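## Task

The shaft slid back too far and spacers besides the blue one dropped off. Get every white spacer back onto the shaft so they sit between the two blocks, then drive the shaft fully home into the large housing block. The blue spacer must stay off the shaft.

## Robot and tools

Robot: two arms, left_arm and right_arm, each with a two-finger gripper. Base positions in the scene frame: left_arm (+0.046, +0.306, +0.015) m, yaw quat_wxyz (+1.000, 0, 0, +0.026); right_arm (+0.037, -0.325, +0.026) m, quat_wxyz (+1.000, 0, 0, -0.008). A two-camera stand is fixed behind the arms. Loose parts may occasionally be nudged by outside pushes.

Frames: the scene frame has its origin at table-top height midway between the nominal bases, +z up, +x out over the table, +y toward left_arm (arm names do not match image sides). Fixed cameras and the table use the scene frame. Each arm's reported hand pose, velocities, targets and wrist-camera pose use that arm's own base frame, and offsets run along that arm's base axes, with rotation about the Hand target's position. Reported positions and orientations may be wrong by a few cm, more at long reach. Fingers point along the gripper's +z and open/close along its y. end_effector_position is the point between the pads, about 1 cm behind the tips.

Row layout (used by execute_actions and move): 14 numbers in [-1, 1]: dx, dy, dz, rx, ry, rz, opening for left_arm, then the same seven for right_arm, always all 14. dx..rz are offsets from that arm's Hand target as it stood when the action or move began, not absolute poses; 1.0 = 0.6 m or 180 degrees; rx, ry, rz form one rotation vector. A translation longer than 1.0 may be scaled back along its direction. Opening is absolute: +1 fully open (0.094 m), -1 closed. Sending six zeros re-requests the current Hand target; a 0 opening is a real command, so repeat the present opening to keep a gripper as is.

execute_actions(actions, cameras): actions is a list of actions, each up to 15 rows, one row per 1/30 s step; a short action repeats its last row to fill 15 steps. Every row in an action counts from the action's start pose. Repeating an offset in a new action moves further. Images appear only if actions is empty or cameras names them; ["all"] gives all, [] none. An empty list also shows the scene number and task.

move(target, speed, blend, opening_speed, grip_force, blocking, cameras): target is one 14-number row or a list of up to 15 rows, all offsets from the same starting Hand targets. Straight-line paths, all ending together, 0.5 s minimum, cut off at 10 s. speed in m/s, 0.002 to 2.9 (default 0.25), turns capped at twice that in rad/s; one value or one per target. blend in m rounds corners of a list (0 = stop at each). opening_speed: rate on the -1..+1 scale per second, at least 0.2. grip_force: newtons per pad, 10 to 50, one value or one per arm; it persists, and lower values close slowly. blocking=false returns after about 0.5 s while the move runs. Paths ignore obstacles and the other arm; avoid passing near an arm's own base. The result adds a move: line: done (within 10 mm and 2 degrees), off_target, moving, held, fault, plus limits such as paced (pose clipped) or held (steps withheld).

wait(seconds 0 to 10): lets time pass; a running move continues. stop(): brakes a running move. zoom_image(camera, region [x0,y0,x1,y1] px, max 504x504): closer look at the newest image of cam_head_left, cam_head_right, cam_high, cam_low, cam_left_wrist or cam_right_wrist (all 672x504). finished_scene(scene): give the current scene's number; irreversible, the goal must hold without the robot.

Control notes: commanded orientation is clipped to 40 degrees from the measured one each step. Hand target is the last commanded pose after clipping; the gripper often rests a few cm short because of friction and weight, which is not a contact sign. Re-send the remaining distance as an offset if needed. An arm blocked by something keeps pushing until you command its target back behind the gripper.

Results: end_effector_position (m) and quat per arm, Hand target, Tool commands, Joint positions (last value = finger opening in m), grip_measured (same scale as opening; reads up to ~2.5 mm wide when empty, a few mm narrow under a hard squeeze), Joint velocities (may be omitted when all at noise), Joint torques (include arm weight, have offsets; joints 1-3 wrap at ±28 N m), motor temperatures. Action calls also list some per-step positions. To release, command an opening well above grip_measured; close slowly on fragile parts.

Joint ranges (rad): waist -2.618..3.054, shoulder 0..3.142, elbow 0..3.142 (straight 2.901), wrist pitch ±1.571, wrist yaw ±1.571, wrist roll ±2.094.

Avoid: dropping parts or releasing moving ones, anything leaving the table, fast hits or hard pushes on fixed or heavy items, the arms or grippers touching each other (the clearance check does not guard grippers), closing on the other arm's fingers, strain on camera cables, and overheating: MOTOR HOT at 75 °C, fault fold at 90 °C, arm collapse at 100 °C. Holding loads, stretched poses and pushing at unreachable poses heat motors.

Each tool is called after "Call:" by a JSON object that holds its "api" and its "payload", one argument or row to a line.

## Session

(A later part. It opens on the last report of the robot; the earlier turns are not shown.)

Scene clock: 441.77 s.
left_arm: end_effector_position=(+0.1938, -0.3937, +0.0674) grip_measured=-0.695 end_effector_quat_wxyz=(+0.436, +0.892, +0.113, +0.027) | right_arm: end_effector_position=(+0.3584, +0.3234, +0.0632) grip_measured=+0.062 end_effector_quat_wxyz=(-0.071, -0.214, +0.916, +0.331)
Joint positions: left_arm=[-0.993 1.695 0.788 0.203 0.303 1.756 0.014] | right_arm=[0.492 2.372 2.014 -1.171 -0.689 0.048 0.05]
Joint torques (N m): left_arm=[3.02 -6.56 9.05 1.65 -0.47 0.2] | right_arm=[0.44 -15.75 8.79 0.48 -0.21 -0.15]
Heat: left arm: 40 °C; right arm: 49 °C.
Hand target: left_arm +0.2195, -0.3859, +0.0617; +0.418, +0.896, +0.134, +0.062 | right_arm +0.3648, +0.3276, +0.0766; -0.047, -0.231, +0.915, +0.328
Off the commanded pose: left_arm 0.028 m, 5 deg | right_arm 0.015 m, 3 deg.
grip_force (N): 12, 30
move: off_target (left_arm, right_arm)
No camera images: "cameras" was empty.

Call:
{"api": "wait", "payload": {
  "seconds": 0,
  "cameras": ["cam_right_wrist"]
}}

Call:
{"api": "zoom_image", "payload": {
  "camera": "cam_right_wrist",
  "region": [270, 340, 490, 504]
}}

Call:
{"api": "zoom_image", "payload": {
  "camera": "cam_right_wrist",
  "region": [270, 384, 390, 504]
}}

Call:
{"api": "zoom_image", "payload": {
  "camera": "cam_right_wrist",
  "region": [370, 384, 490, 504]
}}

Scene clock: 442.40 s.
left_arm: end_effector_position=(+0.1938, -0.3937, +0.0674) grip_measured=-0.695 end_effector_quat_wxyz=(+0.436, +0.892, +0.113, +0.027) | right_arm: end_effector_position=(+0.3584, +0.3234, +0.0632) grip_measured=+0.062 end_effector_quat_wxyz=(-0.071, -0.214, +0.916, +0.331)
Joint positions: left_arm=[-0.993 1.695 0.788 0.203 0.303 1.756 0.014] | right_arm=[0.492 2.372 2.014 -1.171 -0.689 0.048 0.05]
Joint torques (N m): left_arm=[3.02 -6.56 9.06 1.65 -0.47 0.2] | right_arm=[0.47 -15.76 8.76 0.49 -0.2 -0.16]
Heat: left arm: 40 °C; right arm: 49 °C.
Hand target: left_arm +0.2195, -0.3859, +0.0617; +0.418, +0.896, +0.134, +0.062 | right_arm +0.3648, +0.3276, +0.0766; -0.047, -0.231, +0.915, +0.328
Tool commands: left_gripper/opening=-0.78 right_gripper/opening=-0.06
Off the commanded pose: left_arm 0.028 m, 5 deg | right_arm 0.015 m, 3 deg.
grip_force (N): 12, 30
Images, in order (width x height): cam_right_wrist 672x504.

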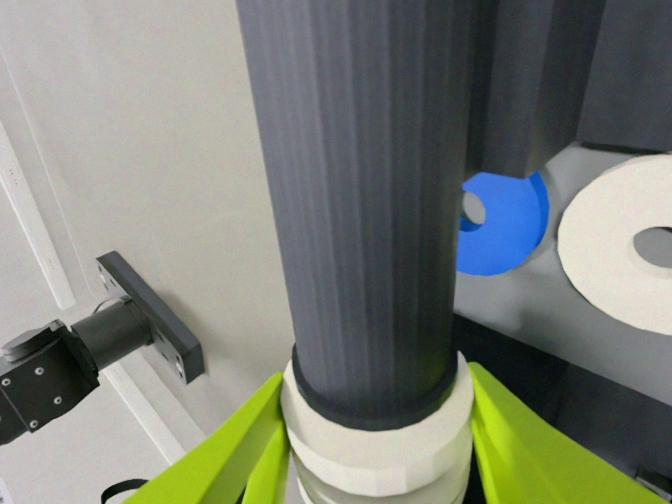

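Scaled by 2.291 from the camera's 672x504 image, which has a finer 960x720 frame.

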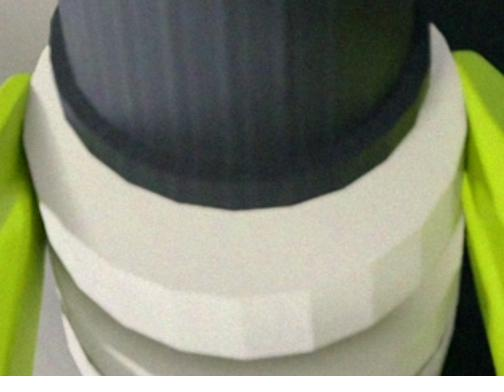

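Scaled by 4.200 from the camera's 672x504 image, which has a finer 960x720 frame.

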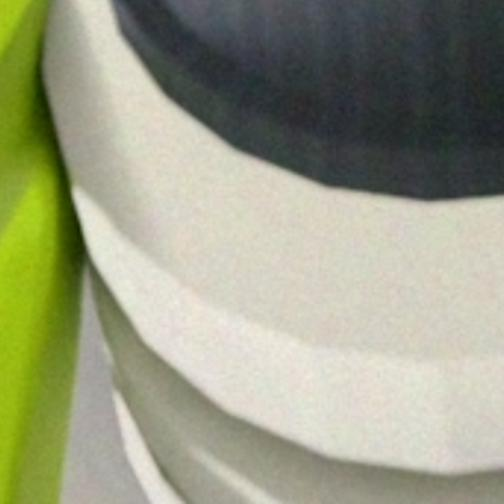

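Scaled by 4.200 from the camera's 672x504 image, which has a finer 960x720 frame.

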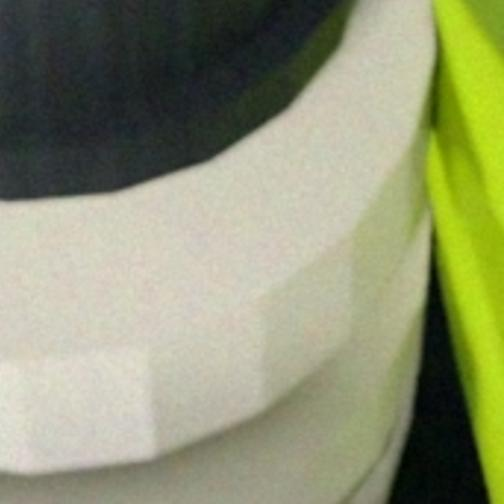

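Call:
{"api": "move", "payload": {
  "target": [0.0145,0.0045,0,0.0056,-0.0086,0.0122,-0.85, 0,0,0,0,0,0,-0.06],
  "speed": 0.05,
  "grip_force": [20, 30],
  "cameras": []
}}

Scene clock: 449.37 s.
left_arm: end_effector_position=(+0.1944, -0.3934, +0.0672) grip_measured=-0.695 end_effector_quat_wxyz=(+0.436, +0.893, +0.114, +0.029) | right_arm: end_effector_position=(+0.3584, +0.3234, +0.0632) grip_measured=+0.062 end_effector_quat_wxyz=(-0.071, -0.214, +0.916, +0.331)
Joint positions: left_arm=[-0.993 1.695 0.788 0.203 0.299 1.756 0.014] | right_arm=[0.492 2.372 2.014 -1.171 -0.689 0.048 0.05]
Joint torques (N m): left_arm=[3.06 -6.93 9.33 1.6 -0.86 0.2] | right_arm=[0.46 -15.75 8.77 0.48 -0.21 -0.15]
Heat: left arm: 40 °C; right arm: 49 °C.
Hand target: left_arm +0.2283, -0.3832, +0.0618; +0.411, +0.896, +0.145, +0.083 | right_arm +0.3648, +0.3276, +0.0766; -0.047, -0.231, +0.915, +0.328
Off the commanded pose: left_arm 0.036 m, 8 deg | right_arm 0.015 m, 3 deg.
grip_force (N): 20, 30
move: off_target (left_arm, right_arm)
No camera images: "cameras" was empty.

Call:
{"api": "move", "payload": {
  "target": [0.0145,0.0045,0,0.0056,-0.0086,0.0122,-0.85, 0,0,0,0,0,0,-0.06],
  "speed": 0.05,
  "cameras": ["cam_right_wrist", "cam_head_right"]
}}

Call:
{"api": "zoom_image", "payload": {
  "camera": "cam_head_right",
  "region": [300, 150, 370, 230]
}}

Call:
{"api": "zoom_image", "payload": {
  "camera": "cam_right_wrist",
  "region": [270, 340, 490, 504]
}}

Scene clock: 451.00 s.
left_arm: end_effector_position=(+0.2000, -0.3919, +0.0670) grip_measured=-0.695 end_effector_quat_wxyz=(+0.429, +0.894, +0.121, +0.042) | right_arm: end_effector_position=(+0.3585, +0.3233, +0.0632) grip_measured=+0.062 end_effector_quat_wxyz=(-0.071, -0.214, +0.916, +0.330)
Joint positions: left_arm=[-0.993 1.695 0.796 0.191 0.267 1.757 0.014] | right_arm=[0.492 2.372 2.014 -1.171 -0.688 0.047 0.05]
Joint torques (N m): left_arm=[3.04 -6.9 9.17 1.67 -1.02 0.17] | right_arm=[0.46 -15.73 8.79 0.48 -0.21 -0.16]
Heat: left arm: 40 °C; right arm: 49 °C.
Hand target: left_arm +0.2369, -0.3805, +0.0617; +0.403, +0.896, +0.156, +0.104 | right_arm +0.3648, +0.3276, +0.0766; -0.047, -0.232, +0.915, +0.328
Off the commanded pose: left_arm 0.039 m, 9 deg | right_arm 0.015 m, 3 deg.
grip_force (N): 20, 30
move: off_target (left_arm, right_arm)
Images, in order (width x height): cam_head_right 672x504, cam_right_wrist 672x504.

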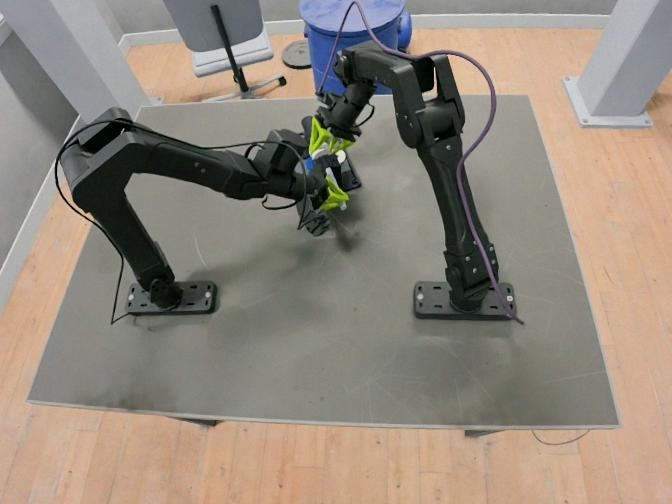

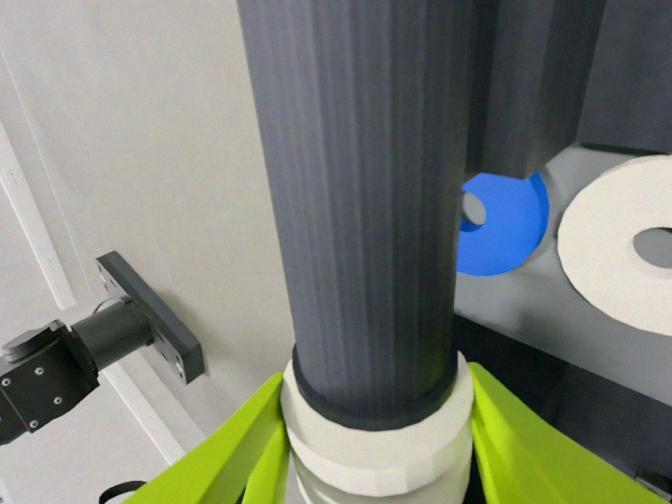

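Scaled by 6.300 from the camera's 672x504 image, which has a finer 960x720 frame.

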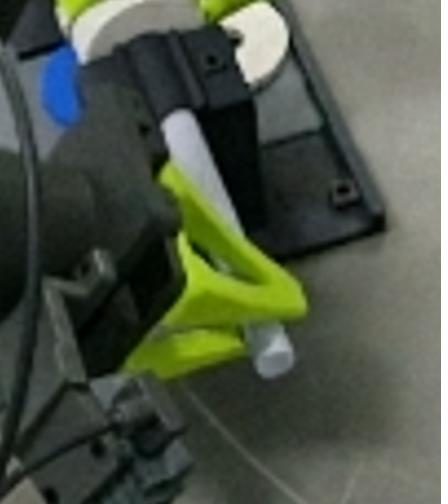

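Scaled by 2.291 from the camera's 672x504 image, which has a finer 960x720 frame.

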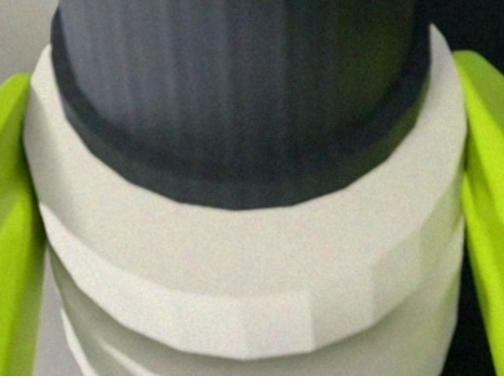

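Call:
{"api": "wait", "payload": {
  "seconds": 0,
  "cameras": ["cam_left_wrist"]
}}

Call:
{"api": "zoom_image", "payload": {
  "camera": "cam_left_wrist",
  "region": [280, 280, 480, 504]
}}

Scene clock: 451.40 s.
left_arm: end_effector_position=(+0.2000, -0.3919, +0.0670) grip_measured=-0.695 end_effector_quat_wxyz=(+0.429, +0.894, +0.121, +0.042) | right_arm: end_effector_position=(+0.3585, +0.3233, +0.0632) grip_measured=+0.062 end_effector_quat_wxyz=(-0.071, -0.214, +0.916, +0.330)
Joint positions: left_arm=[-0.993 1.695 0.796 0.191 0.267 1.757 0.014] | right_arm=[0.492 2.372 2.014 -1.171 -0.688 0.047 0.05]
Joint torques (N m): left_arm=[3.06 -6.93 9.16 1.68 -1.02 0.17] | right_arm=[0.47 -15.75 8.77 0.49 -0.21 -0.16]
Heat: left arm: 40 °C; right arm: 49 °C.
Hand target: left_arm +0.2368, -0.3805, +0.0617; +0.403, +0.896, +0.156, +0.104 | right_arm +0.3648, +0.3276, +0.0766; -0.047, -0.232, +0.915, +0.328
Tool commands: left_gripper/opening=-0.85 right_gripper/opening=-0.06
Off the commanded pose: left_arm 0.039 m, 9 deg | right_arm 0.015 m, 3 deg.
grip_force (N): 20, 30
Images, in order (width x height): cam_left_wrist 672x504.

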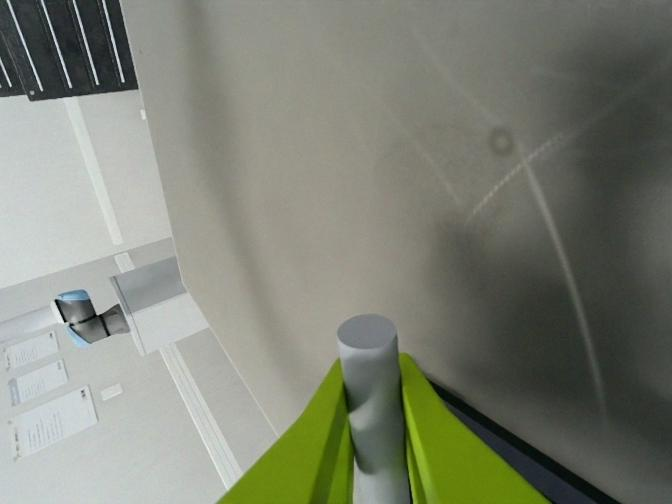

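Scaled by 2.250 from the camera's 672x504 image, which has a finer 960x720 frame.

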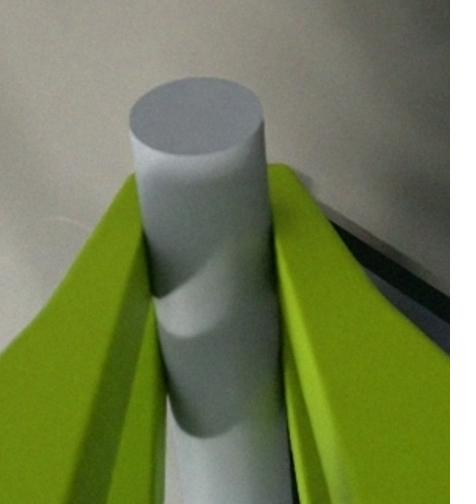

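Call:
{"api": "move", "payload": {
  "target": [0.0145,0.0045,0,0.0056,-0.0086,0.0122,-0.85, 0,0,0,0,0,0,-0.06],
  "speed": 0.05,
  "cameras": ["cam_right_wrist", "cam_high"]
}}

Call:
{"api": "zoom_image", "payload": {
  "camera": "cam_right_wrist",
  "region": [270, 340, 490, 504]
}}

Call:
{"api": "zoom_image", "payload": {
  "camera": "cam_high",
  "region": [295, 225, 355, 285]
}}

Scene clock: 453.60 s.
left_arm: end_effector_position=(+0.2020, -0.3913, +0.0669) grip_measured=-0.695 end_effector_quat_wxyz=(+0.426, +0.895, +0.124, +0.047) | right_arm: end_effector_position=(+0.3593, +0.3237, +0.0634) grip_measured=+0.062 end_effector_quat_wxyz=(-0.069, -0.215, +0.916, +0.331)
Joint positions: left_arm=[-0.993 1.695 0.8 0.183 0.255 1.757 0.014] | right_arm=[0.492 2.372 2.015 -1.167 -0.688 0.047 0.05]
Joint torques (N m): left_arm=[3.11 -7.02 9.21 1.71 -1.35 0.16] | right_arm=[0.46 -15.72 8.72 0.46 -0.22 -0.16]
Heat: left arm: 40 °C; right arm: 49 °C.
Hand target: left_arm +0.2457, -0.3777, +0.0617; +0.395, +0.895, +0.167, +0.126 | right_arm +0.3648, +0.3276, +0.0766; -0.047, -0.232, +0.915, +0.328
Off the commanded pose: left_arm 0.046 m, 11 deg | right_arm 0.015 m, 3 deg.
grip_force (N): 20, 30
move: off_target (left_arm, right_arm)
Images, in order (width x height): cam_high 672x504, cam_right_wrist 672x504.

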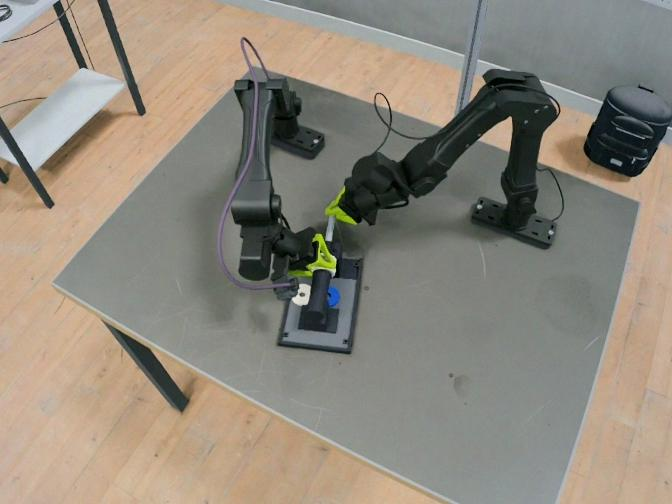

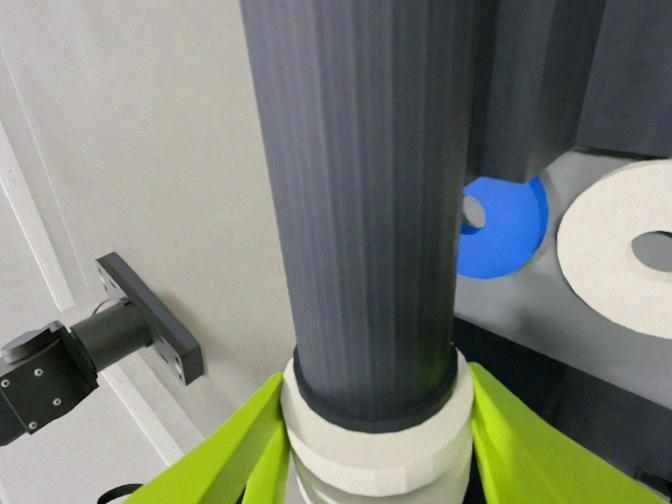

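Scaled by 2.291 from the camera's 672x504 image, which has a finer 960x720 frame.

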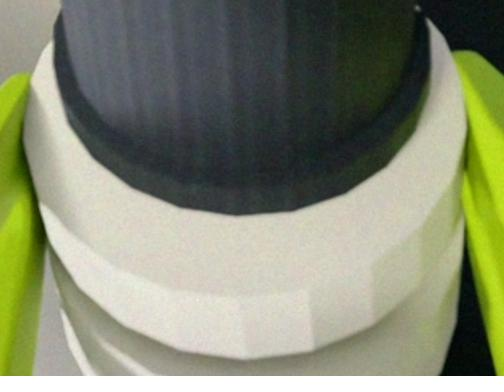

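Scaled by 8.400 from the camera's 672x504 image, which has a finer 960x720 frame.

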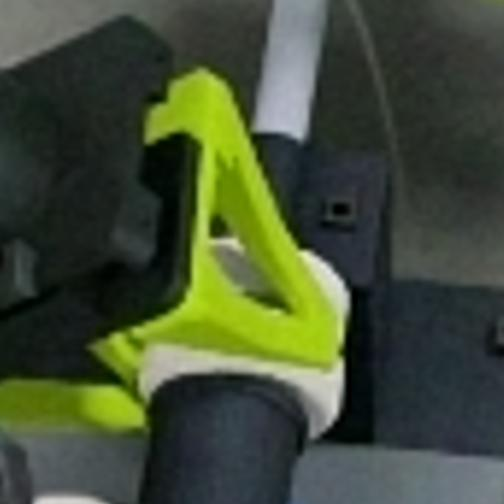

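Call:
{"api": "zoom_image", "payload": {
  "camera": "cam_right_wrist",
  "region": [270, 384, 390, 504]
}}

Call:
{"api": "zoom_image", "payload": {
  "camera": "cam_right_wrist",
  "region": [370, 384, 490, 504]
}}

Scaled by 4.200 from the camera's 672x504 image, which has a finer 960x720 frame.

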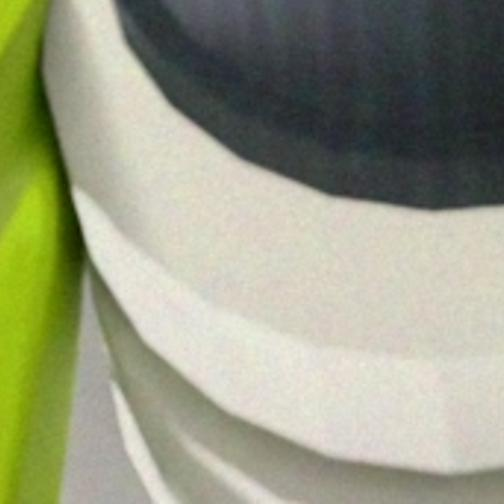

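Scaled by 4.200 from the camera's 672x504 image, which has a finer 960x720 frame.

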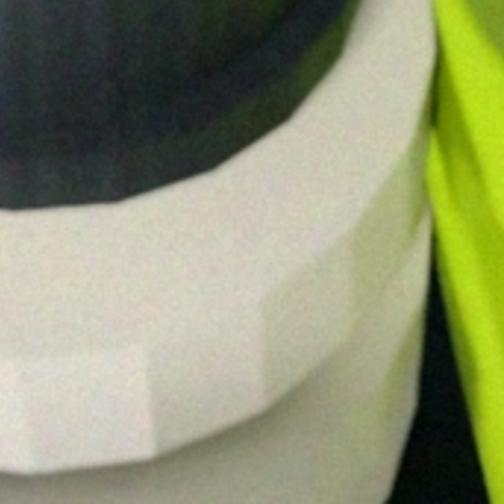

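Call:
{"api": "wait", "payload": {
  "seconds": 0.2,
  "cameras": ["all"]
}}

Scene clock: 458.67 s.
left_arm: end_effector_position=(+0.2020, -0.3913, +0.0669) grip_measured=-0.695 end_effector_quat_wxyz=(+0.426, +0.895, +0.124, +0.047) | right_arm: end_effector_position=(+0.3593, +0.3237, +0.0634) grip_measured=+0.062 end_effector_quat_wxyz=(-0.069, -0.215, +0.916, +0.331)
Joint positions: left_arm=[-0.993 1.695 0.8 0.183 0.255 1.757 0.014] | right_arm=[0.492 2.372 2.015 -1.167 -0.688 0.047 0.05]
Joint torques (N m): left_arm=[3.1 -7.05 9.24 1.7 -1.34 0.16] | right_arm=[0.47 -15.73 8.7 0.46 -0.22 -0.16]
Heat: left arm: 40 °C; right arm: 49 °C.
Hand target: left_arm +0.2457, -0.3777, +0.0617; +0.395, +0.895, +0.167, +0.126 | right_arm +0.3648, +0.3276, +0.0766; -0.047, -0.232, +0.915, +0.328
Tool commands: left_gripper/opening=-0.85 right_gripper/opening=-0.06
Off the commanded pose: left_arm 0.046 m, 11 deg | right_arm 0.015 m, 3 deg.
grip_force (N): 20, 30
wait: 0.20 s; at rest from the start

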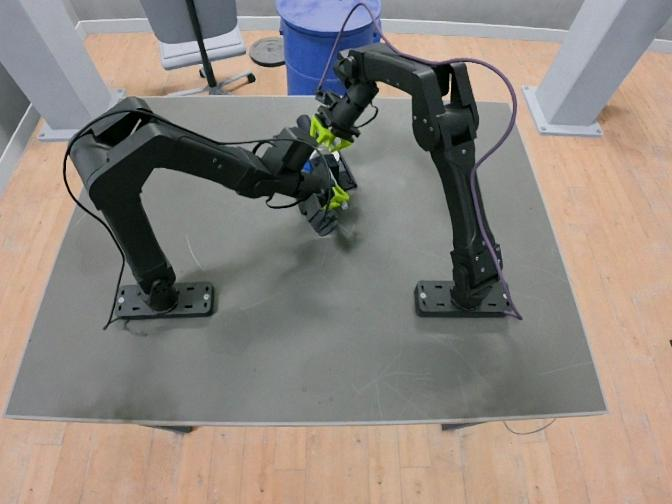

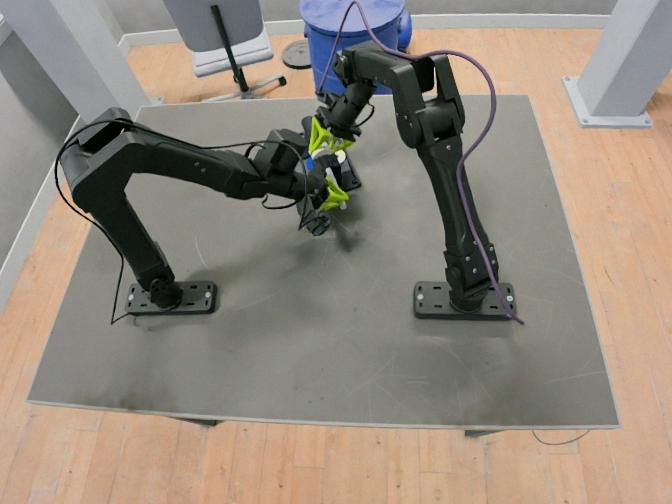

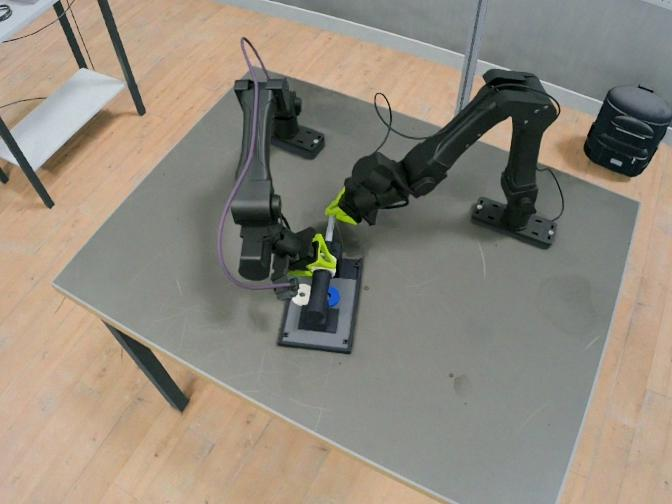

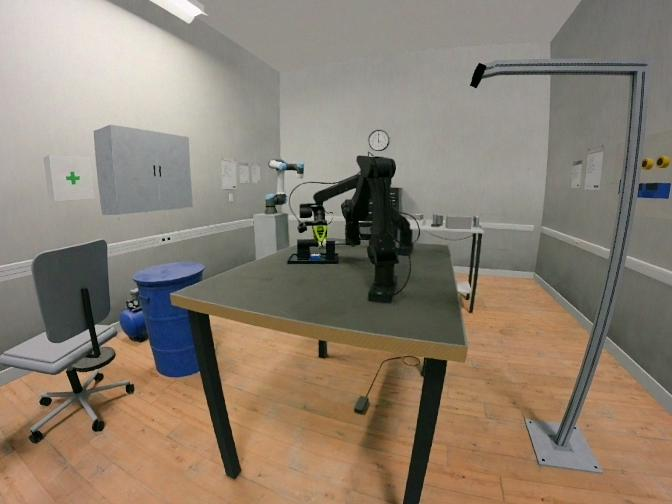

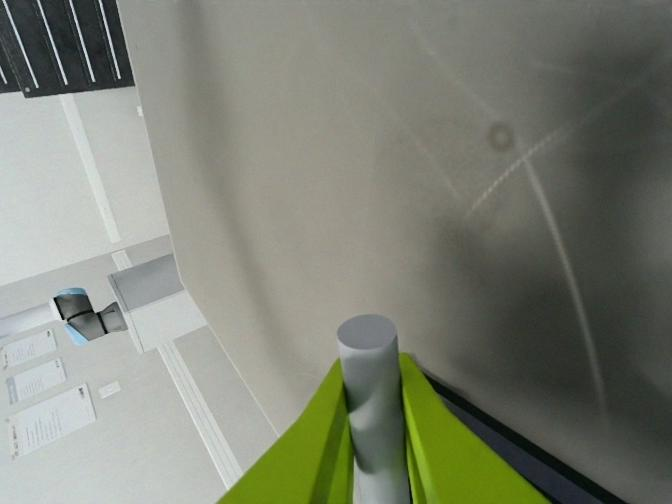

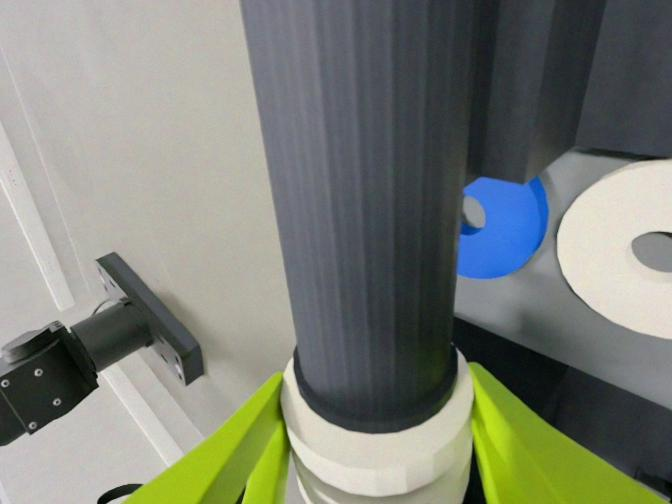

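Call:
{"api": "zoom_image", "payload": {
  "camera": "cam_right_wrist",
  "region": [270, 340, 490, 504]
}}

Call:
{"api": "zoom_image", "payload": {
  "camera": "cam_head_right",
  "region": [290, 100, 380, 220]
}}

Call:
{"api": "zoom_image", "payload": {
  "camera": "cam_high",
  "region": [270, 180, 370, 360]
}}

Scaled by 2.291 from the camera's 672x504 image, which has a finer 960x720 frame.

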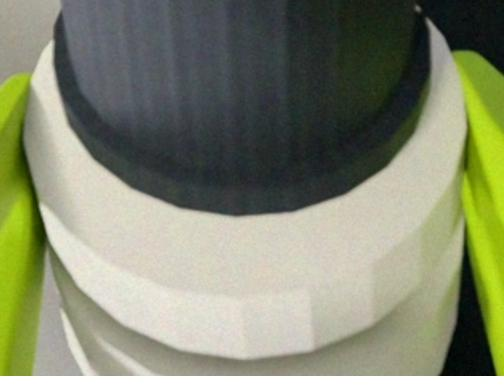

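Scaled by 4.200 from the camera's 672x504 image, which has a finer 960x720 frame.

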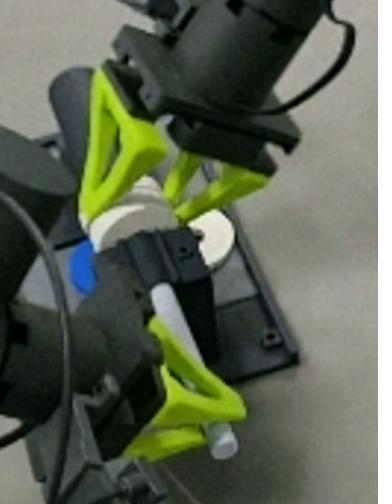

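Scaled by 2.800 from the camera's 672x504 image, which has a finer 960x720 frame.

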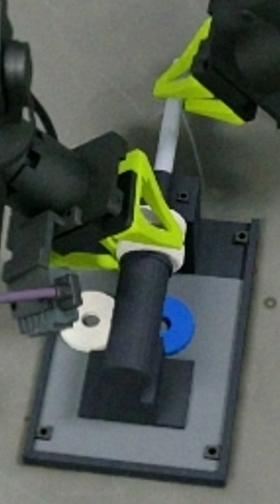

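Call:
{"api": "zoom_image", "payload": {
  "camera": "cam_right_wrist",
  "region": [270, 430, 370, 504]
}}

Call:
{"api": "zoom_image", "payload": {
  "camera": "cam_right_wrist",
  "region": [400, 430, 500, 504]
}}

Scaled by 5.040 from the camera's 672x504 image, which has a finer 960x720 frame.

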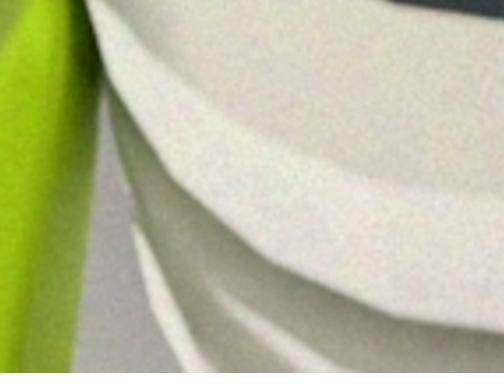

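Scaled by 5.040 from the camera's 672x504 image, which has a finer 960x720 frame.

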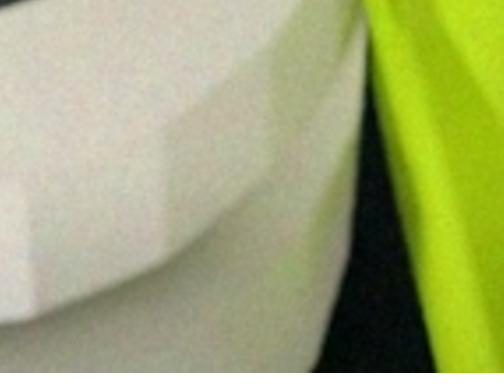

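Call:
{"api": "zoom_image", "payload": {
  "camera": "cam_right_wrist",
  "region": [284, 456, 348, 504]
}}

Scaled by 7.875 from the camera's 672x504 image, which has a finer 960x720 frame.

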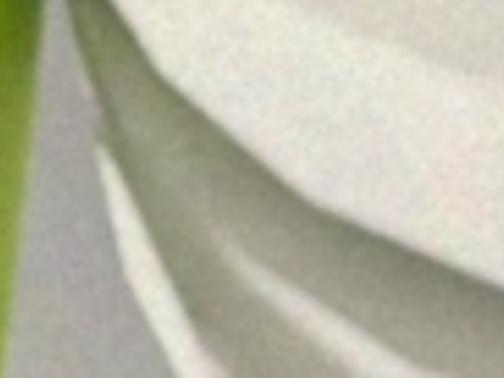

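Call:
{"api": "execute_actions", "payload": {
  "actions": [
    [[0,0,0,0,0,0,-0.85,0.000668,-0.001554,-0.001608,-0.00222,-0.00102,0.00006,-0.06]]
  ],
  "cameras": ["cam_right_wrist"]
}}

Call:
{"api": "zoom_image", "payload": {
  "camera": "cam_right_wrist",
  "region": [270, 340, 490, 504]
}}

Scene clock: 474.67 s.
left_arm: end_effector_position=(+0.2020, -0.3913, +0.0669) grip_measured=-0.695 end_effector_quat_wxyz=(+0.426, +0.895, +0.124, +0.047) | right_arm: end_effector_position=(+0.3594, +0.3236, +0.0634) grip_measured=+0.062 end_effector_quat_wxyz=(-0.069, -0.215, +0.916, +0.330)
Joint positions: left_arm=[-0.993 1.695 0.8 0.183 0.255 1.757 0.014] | right_arm=[0.492 2.372 2.015 -1.167 -0.687 0.047 0.05]
Joint torques (N m): left_arm=[3.1 -7.02 9.25 1.7 -1.34 0.16] | right_arm=[0.47 -15.68 8.73 0.46 -0.14 -0.16]
Heat: left arm: 40 °C; right arm: 49 °C.
Hand target: left_arm +0.2457, -0.3777, +0.0617; +0.395, +0.895, +0.167, +0.126 | right_arm +0.3652, +0.3267, +0.0756; -0.046, -0.232, +0.916, +0.324
Off the commanded pose: left_arm 0.046 m, 11 deg | right_arm 0.014 m, 3 deg.
grip_force (N): 20, 30
Step readings (end_effector_position of left_arm | right_arm):
0: (+0.2020, -0.3913, +0.0669) | (+0.3593, +0.3237, +0.0634)
1: (+0.2020, -0.3913, +0.0669) | (+0.3593, +0.3237, +0.0634)
2: (+0.2020, -0.3913, +0.0669) | (+0.3593, +0.3237, +0.0634)
4: (+0.2020, -0.3913, +0.0669) | (+0.3594, +0.3236, +0.0634)
8: (+0.2020, -0.3913, +0.0669) | (+0.3594, +0.3236, +0.0634)
15: (+0.2020, -0.3913, +0.0669) | (+0.3594, +0.3236, +0.0634)
Images, in order (width x height): cam_right_wrist 672x504.

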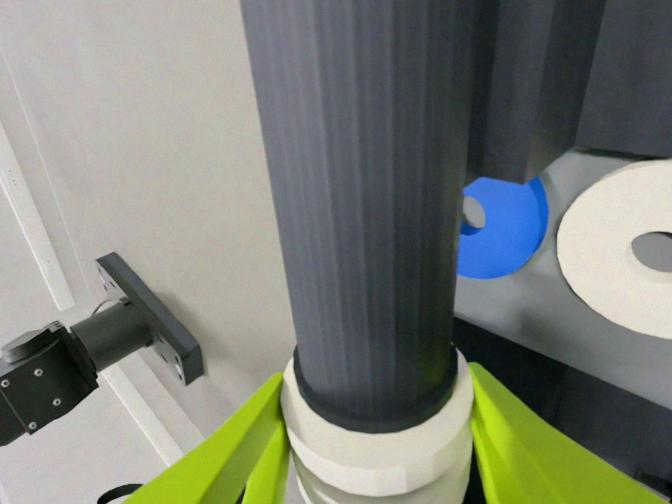

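Scaled by 2.291 from the camera's 672x504 image, which has a finer 960x720 frame.

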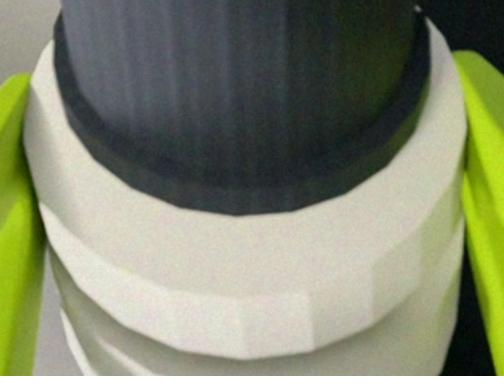

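Call:
{"api": "execute_actions", "payload": {
  "actions": [
    [[0,0,0,0,0,0,-0.85,0.001336,-0.003108,-0.003216,-0.00444,-0.00204,0.00012,-0.06]]
  ]
}}

Call:
{"api": "execute_actions", "payload": {
  "actions": [
    [[0,0,0,0,0,0,-0.85,0.001336,-0.003108,-0.003216,-0.00444,-0.00204,0.00012,-0.06]]
  ]
}}

Scene clock: 475.97 s.
left_arm: end_effector_position=(+0.2023, -0.3912, +0.0668) grip_measured=-0.695 end_effector_quat_wxyz=(+0.426, +0.895, +0.124, +0.047) | right_arm: end_effector_position=(+0.3600, +0.3239, +0.0634) grip_measured=+0.062 end_effector_quat_wxyz=(-0.066, -0.217, +0.917, +0.327)
Joint positions: left_arm=[-0.993 1.695 0.8 0.183 0.253 1.757 0.014] | right_arm=[0.494 2.372 2.019 -1.167 -0.679 0.047 0.05]
Joint torques (N m): left_arm=[3.1 -6.99 9.25 1.7 -1.32 0.16] | right_arm=[0.31 -15.57 8.53 0.44 -0.08 -0.17]
Heat: left arm: 40 °C; right arm: 49 °C.
Hand target: left_arm +0.2457, -0.3778, +0.0618; +0.395, +0.895, +0.167, +0.126 | right_arm +0.3660, +0.3248, +0.0737; -0.045, -0.233, +0.918, +0.317
Off the commanded pose: left_arm 0.046 m, 11 deg | right_arm 0.012 m, 3 deg.
grip_force (N): 20, 30
Step readings (end_effector_position of left_arm | right_arm):
0: (+0.2020, -0.3913, +0.0669) | (+0.3594, +0.3236, +0.0634)
1: (+0.2020, -0.3913, +0.0669) | (+0.3594, +0.3236, +0.0633)
2: (+0.2020, -0.3913, +0.0669) | (+0.3595, +0.3237, +0.0634)
4: (+0.2023, -0.3912, +0.0668) | (+0.3598, +0.3238, +0.0634)
8: (+0.2023, -0.3912, +0.0668) | (+0.3600, +0.3239, +0.0634)
15: (+0.2023, -0.3912, +0.0668) | (+0.3600, +0.3239, +0.0634)

Scene clock: 476.67 s.
left_arm: end_effector_position=(+0.2023, -0.3912, +0.0668) grip_measured=-0.695 end_effector_quat_wxyz=(+0.426, +0.895, +0.124, +0.047) | right_arm: end_effector_position=(+0.3598, +0.3240, +0.0630) grip_measured=+0.062 end_effector_quat_wxyz=(-0.066, -0.218, +0.918, +0.325)
Joint positions: left_arm=[-0.993 1.695 0.8 0.183 0.253 1.757 0.014] | right_arm=[0.496 2.372 2.019 -1.167 -0.675 0.046 0.05]
Joint torques (N m): left_arm=[3.1 -6.97 9.28 1.7 -1.33 0.16] | right_arm=[0.23 -15.54 8.51 0.43 0.05 -0.19]
Heat: left arm: 40 °C; right arm: 49 °C.
Hand target: left_arm +0.2457, -0.3778, +0.0618; +0.395, +0.895, +0.167, +0.126 | right_arm +0.3668, +0.3230, +0.0718; -0.044, -0.234, +0.920, +0.310
Off the commanded pose: left_arm 0.046 m, 11 deg | right_arm 0.011 m, 4 deg.
grip_force (N): 20, 30
Step readings (end_effector_position of left_arm | right_arm):
0: (+0.2023, -0.3912, +0.0668) | (+0.3600, +0.3239, +0.0634)
1: (+0.2023, -0.3912, +0.0668) | (+0.3601, +0.3238, +0.0633)
2: (+0.2023, -0.3912, +0.0668) | (+0.3600, +0.3239, +0.0633)
4: (+0.2023, -0.3912, +0.0668) | (+0.3598, +0.3240, +0.0631)
8: (+0.2023, -0.3912, +0.0668) | (+0.3598, +0.3240, +0.0630)
15: (+0.2023, -0.3912, +0.0668) | (+0.3598, +0.3240, +0.0630)

Call:
{"api": "wait", "payload": {
  "seconds": 0.1,
  "cameras": ["cam_right_wrist"]
}}

Call:
{"api": "zoom_image", "payload": {
  "camera": "cam_right_wrist",
  "region": [270, 340, 490, 504]
}}

Call:
{"api": "zoom_image", "payload": {
  "camera": "cam_right_wrist",
  "region": [284, 456, 348, 504]
}}

Scene clock: 477.17 s.
left_arm: end_effector_position=(+0.2023, -0.3912, +0.0668) grip_measured=-0.695 end_effector_quat_wxyz=(+0.426, +0.895, +0.124, +0.047) | right_arm: end_effector_position=(+0.3598, +0.3240, +0.0630) grip_measured=+0.062 end_effector_quat_wxyz=(-0.066, -0.218, +0.918, +0.325)
Joint positions: left_arm=[-0.993 1.695 0.8 0.183 0.253 1.757 0.014] | right_arm=[0.496 2.372 2.019 -1.167 -0.675 0.046 0.05]
Joint torques (N m): left_arm=[3.1 -6.99 9.28 1.7 -1.32 0.16] | right_arm=[0.21 -15.53 8.54 0.43 0.05 -0.18]
Heat: left arm: 40 °C; right arm: 49 °C.
Hand target: left_arm +0.2457, -0.3778, +0.0618; +0.395, +0.895, +0.167, +0.126 | right_arm +0.3668, +0.3230, +0.0718; -0.044, -0.234, +0.920, +0.310
Tool commands: left_gripper/opening=-0.85 right_gripper/opening=-0.06
Off the commanded pose: left_arm 0.046 m, 11 deg | right_arm 0.011 m, 4 deg.
grip_force (N): 20, 30
wait: 0.10 s; at rest from the start
Images, in order (width x height): cam_right_wrist 672x504.

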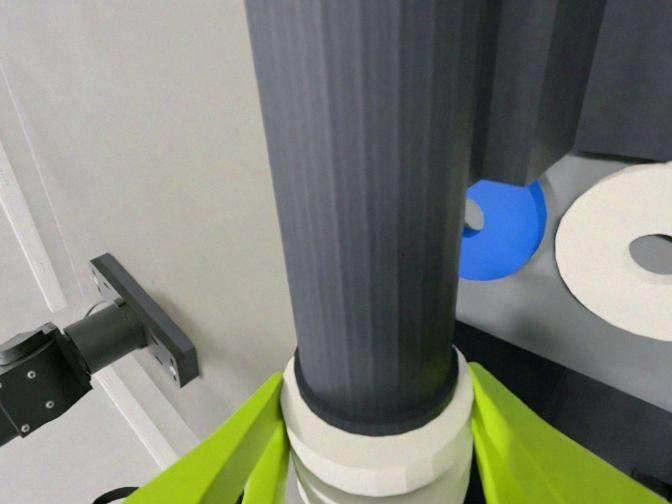

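Scaled by 2.291 from the camera's 672x504 image, which has a finer 960x720 frame.

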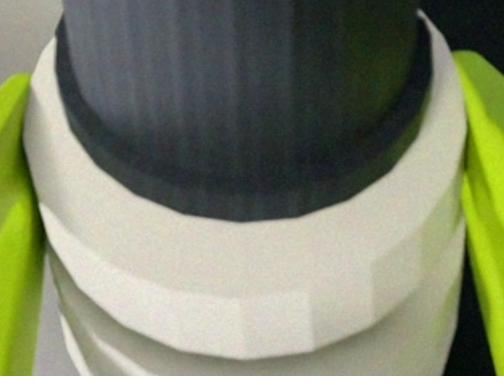

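Scaled by 7.875 from the camera's 672x504 image, which has a finer 960x720 frame.

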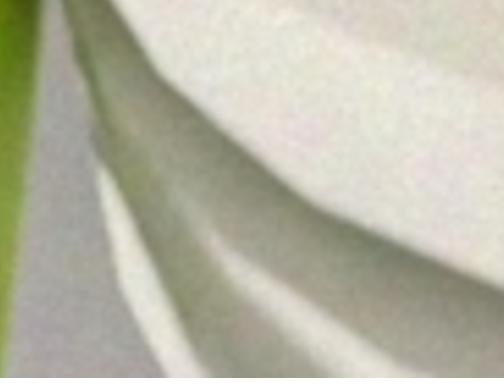

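Call:
{"api": "wait", "payload": {
  "seconds": 0.1,
  "cameras": ["cam_high", "cam_low", "cam_head_left", "cam_head_right"]
}}

Call:
{"api": "zoom_image", "payload": {
  "camera": "cam_high",
  "region": [300, 235, 350, 285]
}}

Call:
{"api": "zoom_image", "payload": {
  "camera": "cam_low",
  "region": [285, 210, 345, 270]
}}

Call:
{"api": "zoom_image", "payload": {
  "camera": "cam_head_left",
  "region": [300, 130, 370, 200]
}}

Scene clock: 478.60 s.
left_arm: end_effector_position=(+0.2023, -0.3912, +0.0668) grip_measured=-0.695 end_effector_quat_wxyz=(+0.426, +0.895, +0.124, +0.047) | right_arm: end_effector_position=(+0.3598, +0.3240, +0.0630) grip_measured=+0.062 end_effector_quat_wxyz=(-0.066, -0.218, +0.918, +0.325)
Joint positions: left_arm=[-0.993 1.695 0.8 0.183 0.253 1.757 0.014] | right_arm=[0.496 2.372 2.019 -1.167 -0.675 0.046 0.05]
Joint torques (N m): left_arm=[3.11 -6.99 9.26 1.7 -1.32 0.16] | right_arm=[0.23 -15.53 8.51 0.43 0.05 -0.18]
Heat: left arm: 40 °C; right arm: 49 °C.
Hand target: left_arm +0.2457, -0.3778, +0.0618; +0.395, +0.895, +0.167, +0.126 | right_arm +0.3668, +0.3230, +0.0718; -0.044, -0.234, +0.920, +0.310
Tool commands: left_gripper/opening=-0.85 right_gripper/opening=-0.06
Off the commanded pose: left_arm 0.046 m, 11 deg | right_arm 0.011 m, 4 deg.
grip_force (N): 20, 30
wait: 0.10 s; at rest from the start
Images, in order (width x height): cam_head_left 672x504, cam_head_right 672x504, cam_high 672x504, cam_low 672x504.

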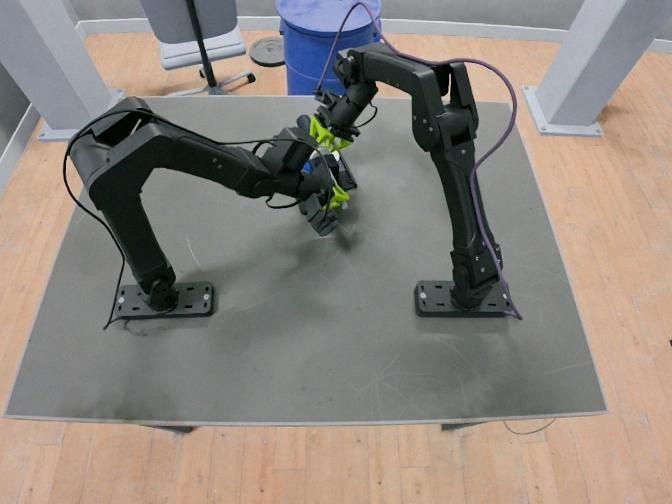

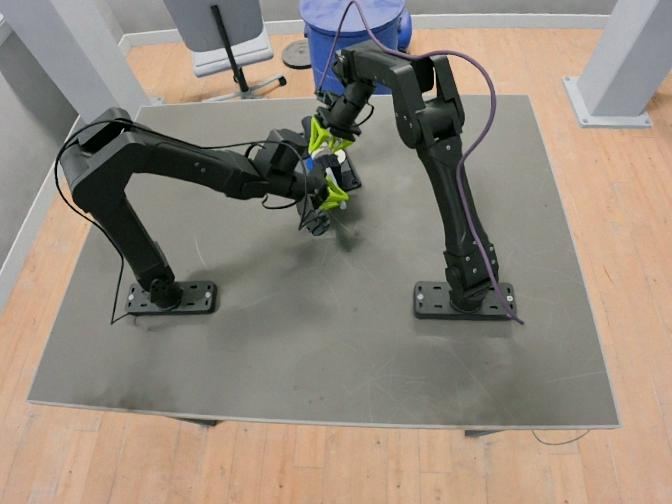

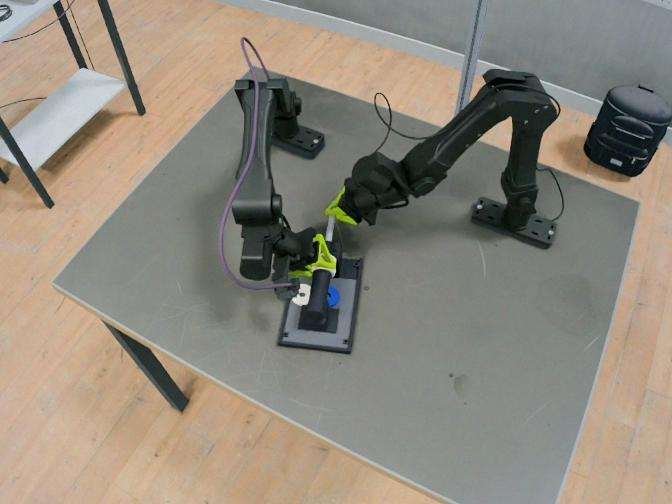

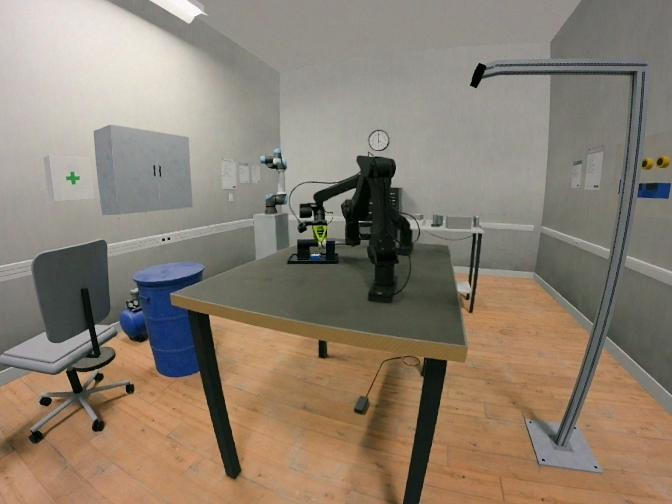

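Scaled by 10.080 from the camera's 672x504 image, which has a finer 960x720 frame.

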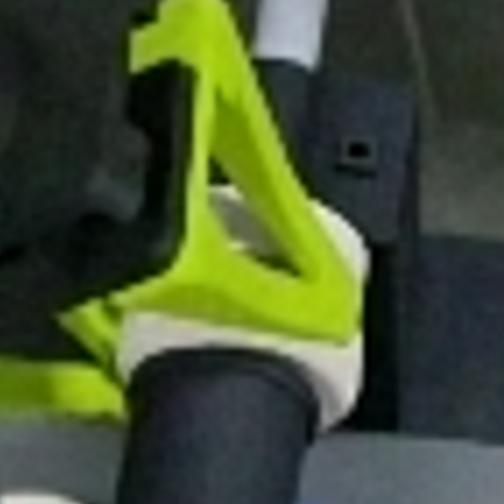

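Scaled by 8.400 from the camera's 672x504 image, which has a finer 960x720 frame.

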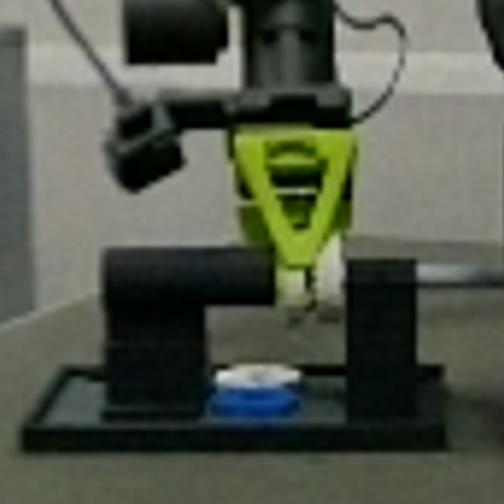

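Scaled by 7.200 from the camera's 672x504 image, which has a finer 960x720 frame.

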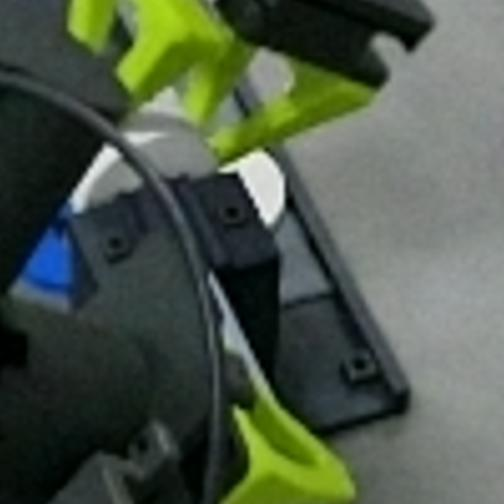

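Call:
{"api": "zoom_image", "payload": {
  "camera": "cam_low",
  "region": [308, 230, 338, 256]
}}

Scaled by 16.800 from the camera's 672x504 image, which has a finer 960x720 frame.

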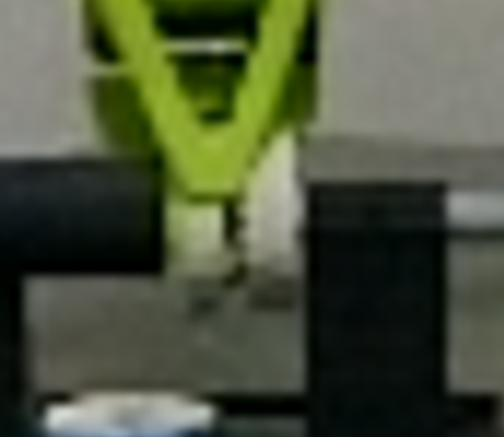

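Call:
{"api": "execute_actions", "payload": {
  "actions": [
    [[0,0,0,0,0,0,-0.85,-0.00593,-0.00303,-0.00017,-0.00302,0.00592,0,-0.06]]
  ]
}}

Scene clock: 482.70 s.
left_arm: end_effector_position=(+0.2023, -0.3912, +0.0668) grip_measured=-0.695 end_effector_quat_wxyz=(+0.426, +0.895, +0.124, +0.047) | right_arm: end_effector_position=(+0.3599, +0.3240, +0.0633) grip_measured=+0.062 end_effector_quat_wxyz=(-0.065, -0.220, +0.918, +0.322)
Joint positions: left_arm=[-0.993 1.695 0.8 0.183 0.253 1.757 0.014] | right_arm=[0.498 2.372 2.023 -1.171 -0.669 0.046 0.05]
Joint torques (N m): left_arm=[3.1 -6.99 9.26 1.7 -1.32 0.16] | right_arm=[0.1 -15.35 8.5 0.24 -0.02 -0.18]
Heat: left arm: 40 °C; right arm: 49 °C.
Hand target: left_arm +0.2457, -0.3778, +0.0618; +0.395, +0.895, +0.167, +0.126 | right_arm +0.3632, +0.3212, +0.0717; -0.053, -0.231, +0.921, +0.308
Off the commanded pose: left_arm 0.046 m, 11 deg | right_arm 0.009 m, 3 deg.
grip_force (N): 20, 30
Step readings (end_effector_position of left_arm | right_arm):
0: (+0.2023, -0.3912, +0.0668) | (+0.3598, +0.3240, +0.0630)
1: (+0.2023, -0.3912, +0.0668) | (+0.3598, +0.3240, +0.0631)
2: (+0.2023, -0.3912, +0.0668) | (+0.3599, +0.3240, +0.0633)
4: (+0.2023, -0.3912, +0.0668) | (+0.3599, +0.3239, +0.0633)
8: (+0.2023, -0.3912, +0.0668) | (+0.3599, +0.3240, +0.0633)
15: (+0.2023, -0.3912, +0.0668) | (+0.3598, +0.3240, +0.0632)


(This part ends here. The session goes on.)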